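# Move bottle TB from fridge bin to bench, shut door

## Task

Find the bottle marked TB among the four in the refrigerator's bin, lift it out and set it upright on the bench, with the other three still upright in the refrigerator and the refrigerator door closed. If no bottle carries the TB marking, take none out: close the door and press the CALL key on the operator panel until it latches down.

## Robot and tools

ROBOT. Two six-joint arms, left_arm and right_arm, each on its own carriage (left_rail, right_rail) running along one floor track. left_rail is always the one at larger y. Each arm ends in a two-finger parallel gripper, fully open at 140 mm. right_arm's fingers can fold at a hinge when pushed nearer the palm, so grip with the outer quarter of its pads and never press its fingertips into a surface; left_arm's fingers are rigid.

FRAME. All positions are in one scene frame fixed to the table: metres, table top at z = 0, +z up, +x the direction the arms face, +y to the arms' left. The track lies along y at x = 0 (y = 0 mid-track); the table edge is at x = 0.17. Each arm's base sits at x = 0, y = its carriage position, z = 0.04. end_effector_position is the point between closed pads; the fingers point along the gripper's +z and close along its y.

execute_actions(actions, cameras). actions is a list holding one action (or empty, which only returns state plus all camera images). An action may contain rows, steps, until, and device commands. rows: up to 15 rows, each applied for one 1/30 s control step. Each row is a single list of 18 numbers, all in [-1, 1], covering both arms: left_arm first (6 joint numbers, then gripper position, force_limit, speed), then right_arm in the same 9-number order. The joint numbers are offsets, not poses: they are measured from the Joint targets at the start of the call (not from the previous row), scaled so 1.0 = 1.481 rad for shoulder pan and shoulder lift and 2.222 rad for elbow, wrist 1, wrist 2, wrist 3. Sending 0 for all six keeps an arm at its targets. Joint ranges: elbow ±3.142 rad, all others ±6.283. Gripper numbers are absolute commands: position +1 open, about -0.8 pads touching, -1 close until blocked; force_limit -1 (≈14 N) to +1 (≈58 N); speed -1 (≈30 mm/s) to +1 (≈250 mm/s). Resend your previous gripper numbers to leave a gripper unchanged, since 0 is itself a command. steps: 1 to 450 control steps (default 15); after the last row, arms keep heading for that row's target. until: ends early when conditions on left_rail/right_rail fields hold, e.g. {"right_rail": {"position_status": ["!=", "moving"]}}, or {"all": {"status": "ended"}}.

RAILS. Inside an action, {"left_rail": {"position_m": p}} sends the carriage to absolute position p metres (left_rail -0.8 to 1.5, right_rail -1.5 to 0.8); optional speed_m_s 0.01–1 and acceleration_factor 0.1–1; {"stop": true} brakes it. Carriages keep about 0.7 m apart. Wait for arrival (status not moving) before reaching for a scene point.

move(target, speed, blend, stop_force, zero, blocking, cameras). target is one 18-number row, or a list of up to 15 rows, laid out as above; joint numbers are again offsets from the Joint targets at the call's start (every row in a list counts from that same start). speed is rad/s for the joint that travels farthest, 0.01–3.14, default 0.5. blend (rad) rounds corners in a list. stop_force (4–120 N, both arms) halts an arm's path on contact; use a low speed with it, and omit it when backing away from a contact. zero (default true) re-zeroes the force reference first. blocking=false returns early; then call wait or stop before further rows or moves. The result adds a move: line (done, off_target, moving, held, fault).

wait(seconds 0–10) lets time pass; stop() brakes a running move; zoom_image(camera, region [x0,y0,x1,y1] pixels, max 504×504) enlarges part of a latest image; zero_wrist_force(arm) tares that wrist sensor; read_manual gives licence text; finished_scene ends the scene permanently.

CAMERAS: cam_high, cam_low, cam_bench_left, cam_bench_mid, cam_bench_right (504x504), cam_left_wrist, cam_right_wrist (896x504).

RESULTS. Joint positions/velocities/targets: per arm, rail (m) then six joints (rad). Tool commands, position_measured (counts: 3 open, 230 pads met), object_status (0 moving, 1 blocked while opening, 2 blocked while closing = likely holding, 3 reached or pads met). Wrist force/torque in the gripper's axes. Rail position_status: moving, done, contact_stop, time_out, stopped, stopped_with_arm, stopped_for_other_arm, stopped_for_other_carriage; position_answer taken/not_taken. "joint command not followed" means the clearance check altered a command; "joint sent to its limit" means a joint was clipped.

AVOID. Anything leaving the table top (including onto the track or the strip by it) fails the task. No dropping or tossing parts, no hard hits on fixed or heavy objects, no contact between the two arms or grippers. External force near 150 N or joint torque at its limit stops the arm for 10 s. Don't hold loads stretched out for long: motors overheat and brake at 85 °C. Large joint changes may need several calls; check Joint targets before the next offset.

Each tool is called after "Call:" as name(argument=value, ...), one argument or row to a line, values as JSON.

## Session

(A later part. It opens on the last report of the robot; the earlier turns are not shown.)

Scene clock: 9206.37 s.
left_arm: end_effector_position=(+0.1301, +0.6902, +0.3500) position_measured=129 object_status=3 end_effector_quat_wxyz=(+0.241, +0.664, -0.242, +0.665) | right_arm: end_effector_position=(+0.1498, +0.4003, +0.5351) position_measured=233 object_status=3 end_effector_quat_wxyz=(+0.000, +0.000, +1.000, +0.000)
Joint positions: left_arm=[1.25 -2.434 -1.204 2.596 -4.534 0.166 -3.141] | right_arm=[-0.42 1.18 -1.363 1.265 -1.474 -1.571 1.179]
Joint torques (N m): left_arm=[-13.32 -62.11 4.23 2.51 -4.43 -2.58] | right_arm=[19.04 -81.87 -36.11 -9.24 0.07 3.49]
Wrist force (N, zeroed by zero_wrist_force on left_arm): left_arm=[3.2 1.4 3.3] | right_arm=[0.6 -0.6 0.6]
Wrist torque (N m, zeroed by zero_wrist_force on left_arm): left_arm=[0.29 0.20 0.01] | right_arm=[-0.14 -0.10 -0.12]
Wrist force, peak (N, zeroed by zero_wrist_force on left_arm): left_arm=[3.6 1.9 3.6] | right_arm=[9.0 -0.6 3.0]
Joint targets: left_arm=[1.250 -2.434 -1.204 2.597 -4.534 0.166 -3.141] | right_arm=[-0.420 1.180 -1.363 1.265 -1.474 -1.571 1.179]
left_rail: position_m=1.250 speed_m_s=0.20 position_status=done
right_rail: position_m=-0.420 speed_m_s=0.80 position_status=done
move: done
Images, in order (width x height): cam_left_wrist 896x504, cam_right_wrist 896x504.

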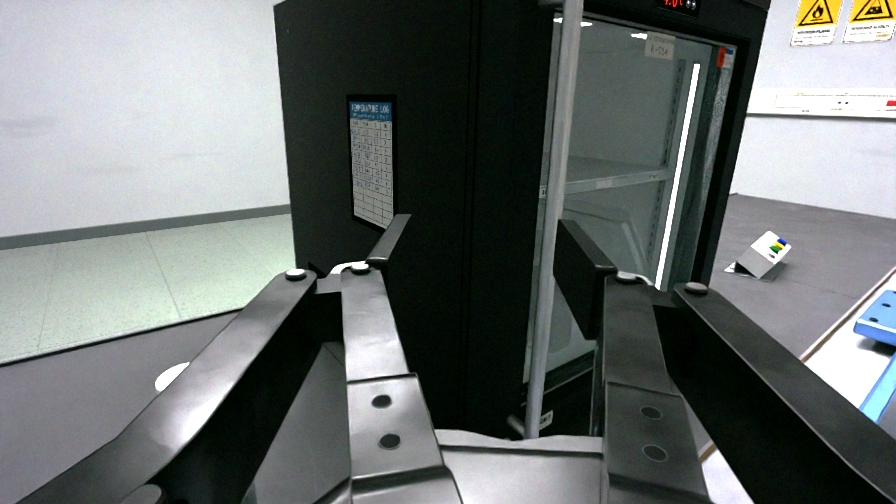

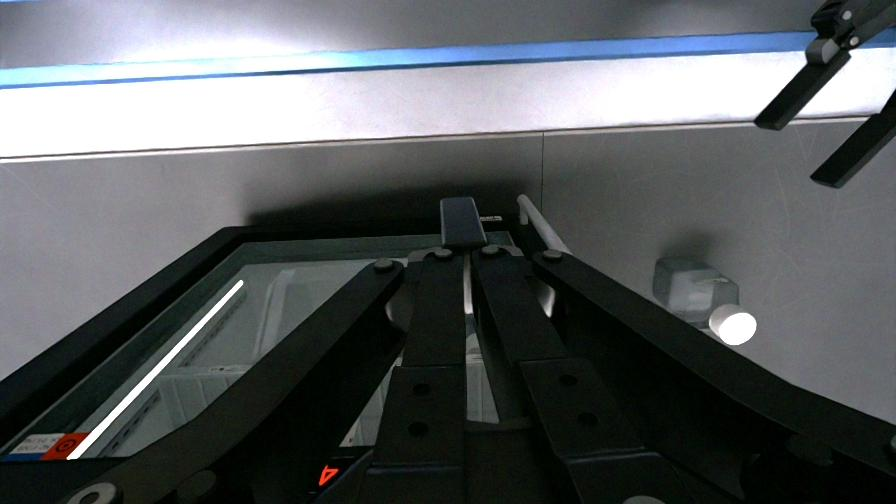

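Call:
execute_actions(
  actions=[],
)

Scene clock: 9219.13 s.
left_arm: end_effector_position=(+0.1301, +0.6902, +0.3500) position_measured=129 object_status=3 end_effector_quat_wxyz=(+0.242, +0.664, -0.242, +0.665) | right_arm: end_effector_position=(+0.1497, +0.4003, +0.5351) position_measured=233 object_status=3 end_effector_quat_wxyz=(+0.000, +0.000, +1.000, +0.000)
Joint positions: left_arm=[1.25 -2.434 -1.204 2.597 -4.534 0.166 -3.141] | right_arm=[-0.42 1.18 -1.363 1.265 -1.474 -1.571 1.179]
Joint velocities: within noise
Joint torques (N m): left_arm=[-14.15 -57.35 3.13 1.98 -4.08 -2.5] | right_arm=[19.58 -81.93 -36.88 -9.27 0.12 2.73]
Motor temperatures (°C): left_arm=[27 27 25 36 33 32] | right_arm=[28 27 29 34 31 32]
Wrist force (N, zeroed by zero_wrist_force on left_arm): left_arm=[3.4 1.3 2.5] | right_arm=[0.8 -0.3 0.8]
Wrist torque (N m, zeroed by zero_wrist_force on left_arm): left_arm=[0.27 0.16 0.01] | right_arm=[-0.10 -0.15 -0.12]
Wrist force, peak (N, zeroed by zero_wrist_force on left_arm): left_arm=[3.6 1.5 3.5] | right_arm=[1.1 -0.6 1.1]
Joint targets: left_arm=[1.250 -2.434 -1.204 2.597 -4.534 0.166 -3.141] | right_arm=[-0.420 1.180 -1.363 1.265 -1.474 -1.571 1.179]
Tool commands: left_gripper/position=+0.0 left_gripper/force_limit=+1.0 left_gripper/speed=-1.0 right_gripper/position=-0.9 right_gripper/force_limit=-0.5 right_gripper/speed=+0.0
left_rail: position_m=1.250 speed_m_s=0.20 position_status=done
right_rail: position_m=-0.420 speed_m_s=0.80 position_status=done

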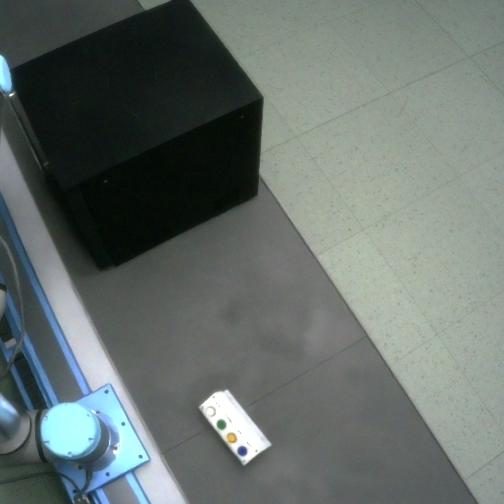

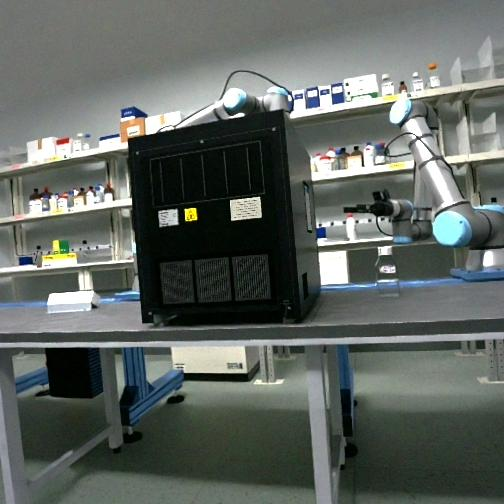

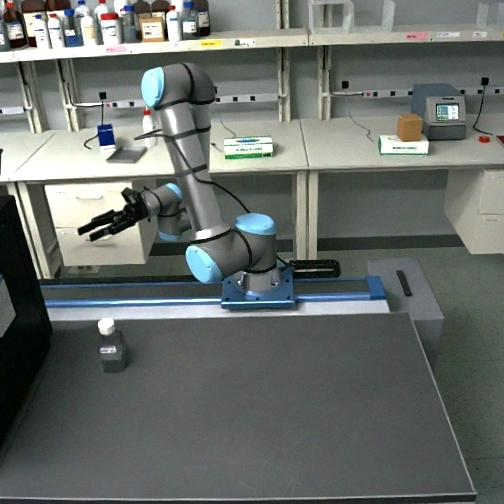

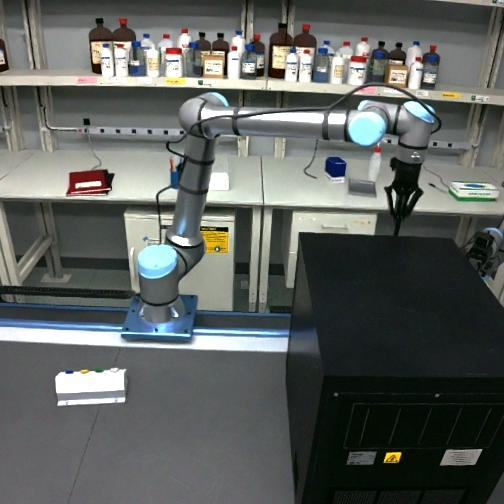

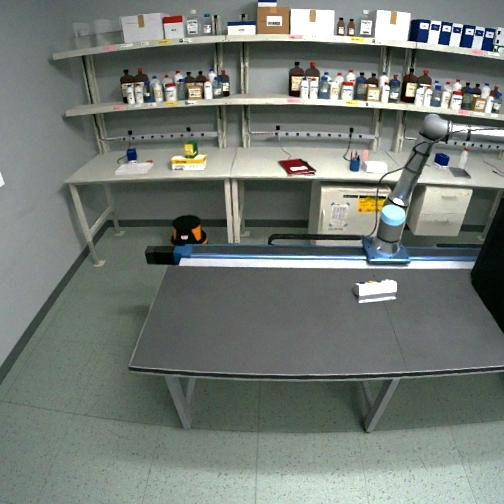

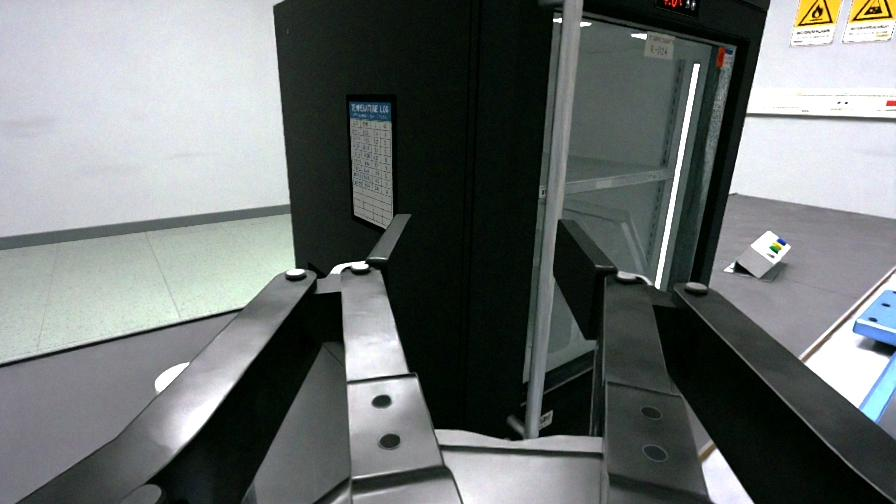

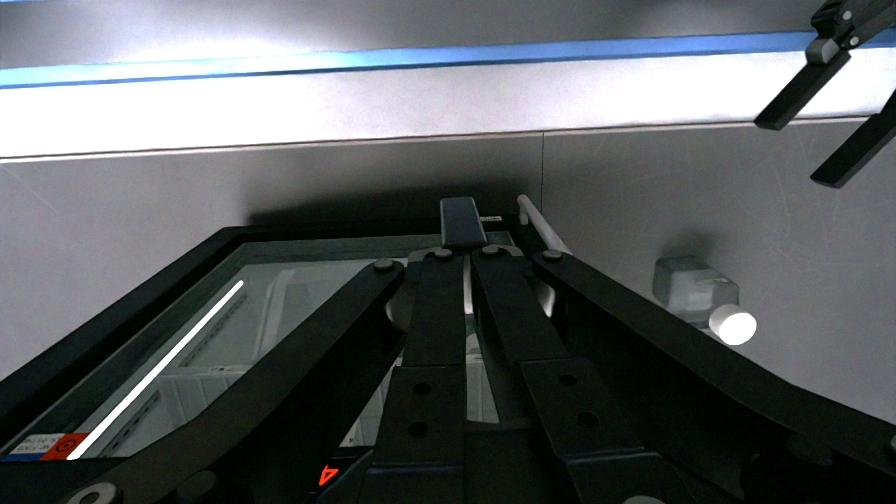

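Call:
zoom_image(
  camera="cam_left_wrist",
  region=[420, 0, 780, 440],
)

Call:
zoom_image(
  camera="cam_high",
  region=[0, 40, 140, 280],
)

Scaled by 1.145.

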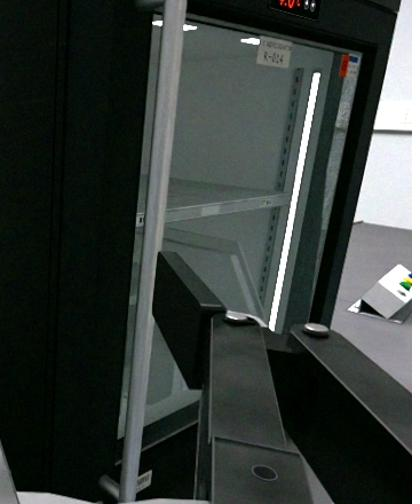

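Scaled by 2.100.

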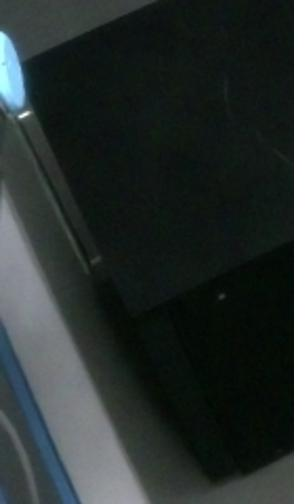

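Call:
zoom_image(
  camera="cam_left_wrist",
  region=[440, 0, 590, 150],
)

Call:
zoom_image(
  camera="cam_left_wrist",
  region=[430, 300, 580, 450],
)

Call:
zoom_image(
  camera="cam_right_wrist",
  region=[180, 160, 640, 330],
)

Scaled by 3.360.

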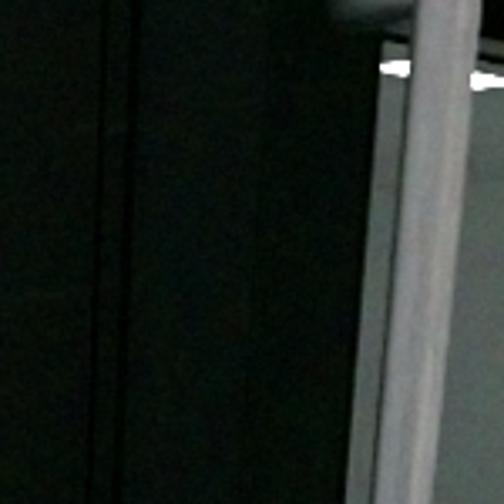

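Scaled by 3.360.

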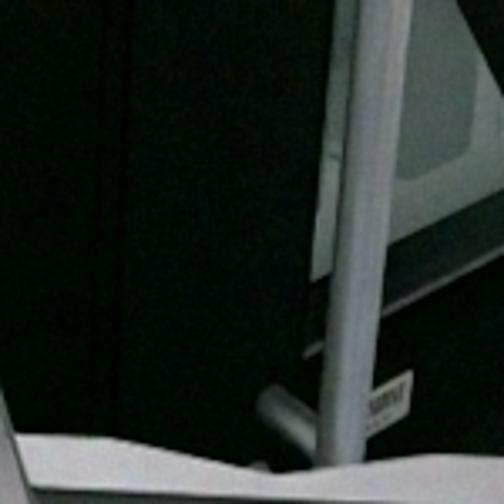

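Scaled by 1.096.

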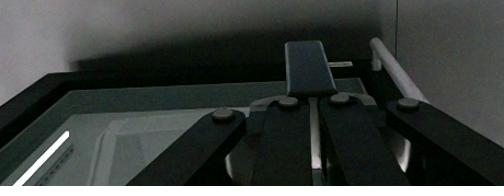

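Call:
zoom_image(
  camera="cam_right_wrist",
  region=[0, 50, 200, 250],
)

Call:
zoom_image(
  camera="cam_right_wrist",
  region=[540, 20, 740, 220],
)

Call:
zoom_image(
  camera="cam_right_wrist",
  region=[210, 170, 410, 300],
)

Call:
zoom_image(
  camera="cam_right_wrist",
  region=[400, 170, 600, 300],
)

Scaled by 2.520.

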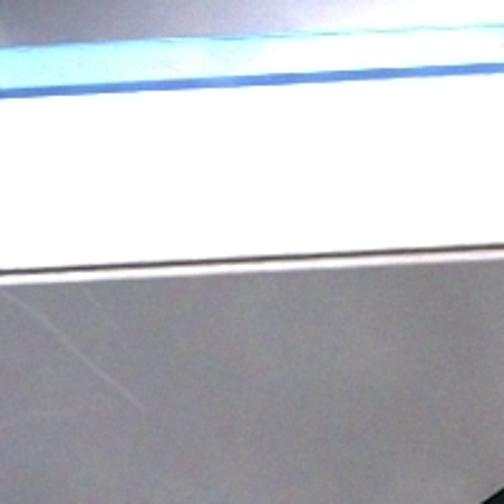

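Scaled by 2.520.

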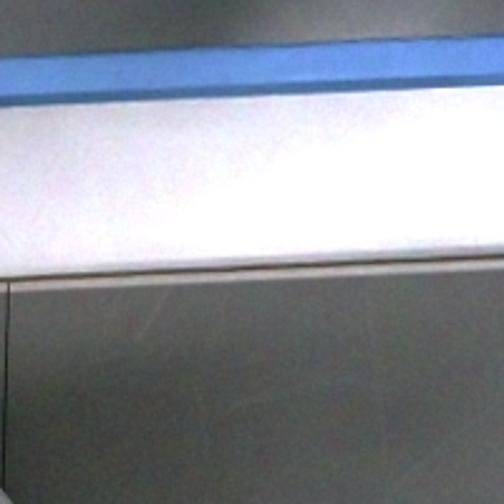

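Scaled by 2.520.

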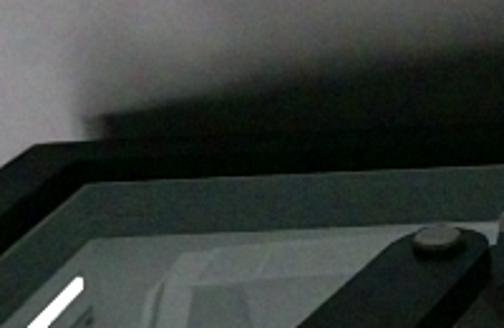

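Scaled by 2.520.

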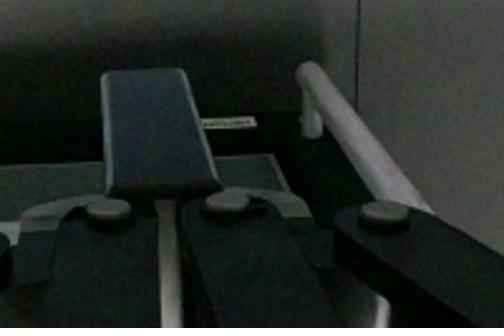

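Call:
zoom_image(
  camera="cam_right_wrist",
  region=[80, 230, 520, 500],
)

Call:
zoom_image(
  camera="cam_left_wrist",
  region=[520, 150, 700, 380],
)

Scaled by 1.145.

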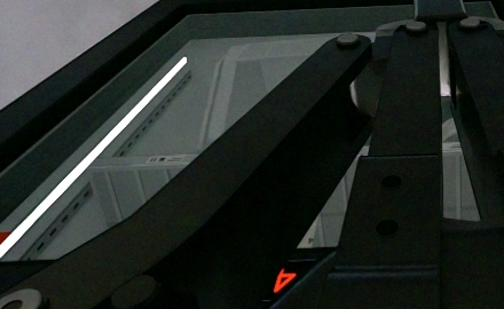

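Scaled by 2.191.

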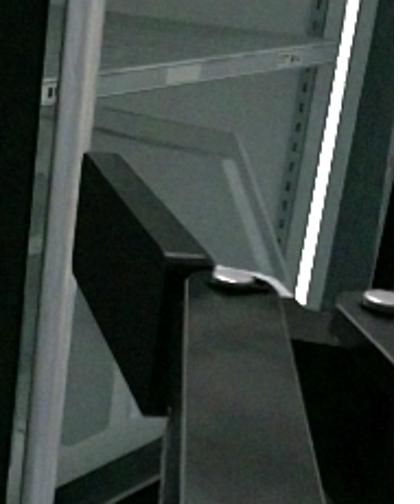

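Call:
execute_actions(
  actions=[
    {"right_rail": {"position_m": -0.95, "speed_m_s": 0.5, "acceleration_factor": 0.5}, "steps": 120, "until": {"right_rail": {"position_status": ["!=", "moving"]}}},
  ],
)

Scene clock: 9511.43 s.
left_arm: end_effector_position=(+0.1301, +0.6902, +0.3500) position_measured=129 object_status=3 end_effector_quat_wxyz=(+0.242, +0.664, -0.242, +0.665) | right_arm: end_effector_position=(+0.1497, -0.1297, +0.5351) position_measured=233 object_status=3 end_effector_quat_wxyz=(+0.000, +0.000, +1.000, +0.000)
Joint positions: left_arm=[1.25 -2.434 -1.204 2.597 -4.534 0.166 -3.141] | right_arm=[-0.95 1.18 -1.363 1.265 -1.474 -1.571 1.179]
Joint torques (N m): left_arm=[-17.86 -58.77 3.81 1.95 -4.14 -2.48] | right_arm=[11.78 -60.4 -46.86 -5.63 0.18 2.63]
Wrist force (N, zeroed by zero_wrist_force on left_arm): left_arm=[3.3 0.9 2.8] | right_arm=[0.6 -0.6 0.9]
Wrist torque (N m, zeroed by zero_wrist_force on left_arm): left_arm=[0.18 0.17 0.02] | right_arm=[-0.16 -0.10 -0.12]
Wrist force, peak (N, zeroed by zero_wrist_force on left_arm): left_arm=[3.7 1.4 3.4] | right_arm=[1.0 -2.0 1.0]
Joint targets: left_arm=[1.250 -2.434 -1.204 2.597 -4.534 0.166 -3.141] | right_arm=[-0.950 1.180 -1.363 1.265 -1.474 -1.571 1.179]
Tool commands: left_gripper/position=+0.0 left_gripper/force_limit=+1.0 left_gripper/speed=-1.0 right_gripper/position=-0.9 right_gripper/force_limit=-0.5 right_gripper/speed=+0.0
left_rail: position_m=1.250 speed_m_s=0.20 position_status=done
right_rail: position_m=-0.950 speed_m_s=0.50 position_status=done

Call:
move(
  target=[-0.13234, 0.02627, -0.05113, 0.03335, 0.4694, 0, 1.0, 1.0, -1.0, 0, 0, 0, 0, 0, 0, -0.9, -0.5, 0],
  speed=0.6,
)

Call:
execute_actions(
  actions=[
    {"left_rail": {"position_m": 0.74, "speed_m_s": 0.4, "acceleration_factor": 0.4}, "steps": 150, "until": {"left_rail": {"position_status": ["!=", "moving"]}}},
  ],
  cameras=["cam_left_wrist", "cam_low"],
)

Scene clock: 9522.03 s.
left_arm: end_effector_position=(+0.1176, +0.8904, +0.3498) position_measured=3 object_status=0 end_effector_quat_wxyz=(+0.017, +0.707, -0.017, +0.707) | right_arm: end_effector_position=(+0.1497, -0.1297, +0.5351) position_measured=233 object_status=3 end_effector_quat_wxyz=(+0.000, +0.000, +1.000, +0.000)
Joint positions: left_arm=[1.25 -2.586 -1.174 2.509 -4.477 0.967 -3.141] | right_arm=[-0.95 1.18 -1.363 1.265 -1.474 -1.571 1.179]
Joint torques (N m): left_arm=[22.18 -62.96 2.81 0.18 -4.47 -2.36] | right_arm=[-14.75 -55.08 -59.59 -2.33 0.26 2.66]
Wrist force (N, zeroed by zero_wrist_force on left_arm): left_arm=[2.7 1.3 3.1] | right_arm=[0.7 -0.5 1.1]
Wrist torque (N m, zeroed by zero_wrist_force on left_arm): left_arm=[0.29 0.33 0.03] | right_arm=[-0.12 -0.13 -0.12]
Wrist force, peak (N, zeroed by zero_wrist_force on left_arm): left_arm=[4.1 1.2 3.2] | right_arm=[1.0 -0.4 1.2]
Joint targets: left_arm=[1.250 -2.586 -1.174 2.509 -4.477 0.967 -3.141] | right_arm=[-0.950 1.180 -1.363 1.265 -1.474 -1.571 1.179]
left_rail: position_m=1.250 speed_m_s=0.20 position_status=done
right_rail: position_m=-0.950 speed_m_s=0.50 position_status=done
move: held (left_arm; a check stopped the path); limits=held; left_arm: the wrist 2 is farthest, 0.242 rad from its target
joint command not followed: on one or more control steps a check withheld the commanded joint targets of the left arm, and it was not sent them on those steps.
cause: the commanded joint targets, or the way to them, would bring two parts of the arm too close to each other (its gripper and another part of the arm, with joints 4 (elbow) to 7 (wrist 3) between them, 34 mm apart when it was first held).

Scene clock: 9524.27 s.
left_arm: end_effector_position=(+0.1176, +0.3805, +0.3498) position_measured=3 object_status=3 end_effector_quat_wxyz=(+0.017, +0.707, -0.017, +0.707) | right_arm: end_effector_position=(+0.1497, -0.1297, +0.5351) position_measured=233 object_status=3 end_effector_quat_wxyz=(+0.000, +0.000, +1.000, +0.000)
Joint positions: left_arm=[0.74 -2.586 -1.174 2.509 -4.477 0.967 -3.141] | right_arm=[-0.95 1.18 -1.363 1.265 -1.474 -1.571 1.179]
Joint torques (N m): left_arm=[15.14 -51.46 -13.98 3.41 -2.16 -2.41] | right_arm=[-15.07 -54.95 -59.34 -2.24 -0.04 2.48]
Wrist force (N, zeroed by zero_wrist_force on left_arm): left_arm=[2.9 1.6 3.2] | right_arm=[0.4 -0.4 1.1]
Wrist torque (N m, zeroed by zero_wrist_force on left_arm): left_arm=[0.36 0.30 0.04] | right_arm=[-0.12 -0.06 -0.13]
Wrist force, peak (N, zeroed by zero_wrist_force on left_arm): left_arm=[3.3 3.1 3.6] | right_arm=[0.9 -0.7 1.3]
Joint targets: left_arm=[0.740 -2.586 -1.174 2.509 -4.477 0.967 -3.141] | right_arm=[-0.950 1.180 -1.363 1.265 -1.474 -1.571 1.179]
Tool commands: left_gripper/position=+1.0 left_gripper/force_limit=+1.0 left_gripper/speed=-1.0 right_gripper/position=-0.9 right_gripper/force_limit=-0.5 right_gripper/speed=+0.0
left_rail: position_m=0.740 speed_m_s=0.40 position_status=done
right_rail: position_m=-0.950 speed_m_s=0.50 position_status=done
Images, in order (width x height): cam_low 504x504, cam_left_wrist 896x504.

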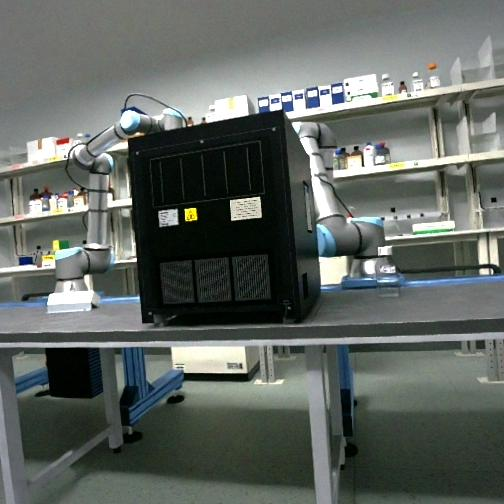

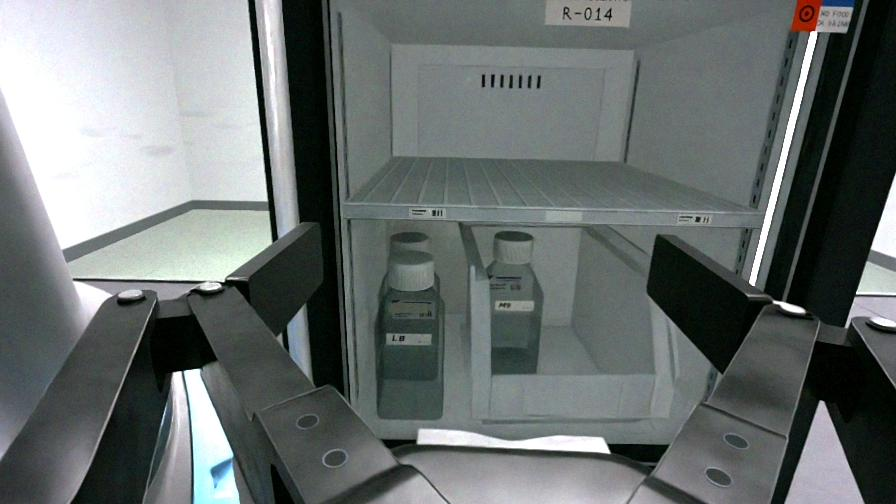

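Call:
finished_scene(
)

The scene is finished: the task was done.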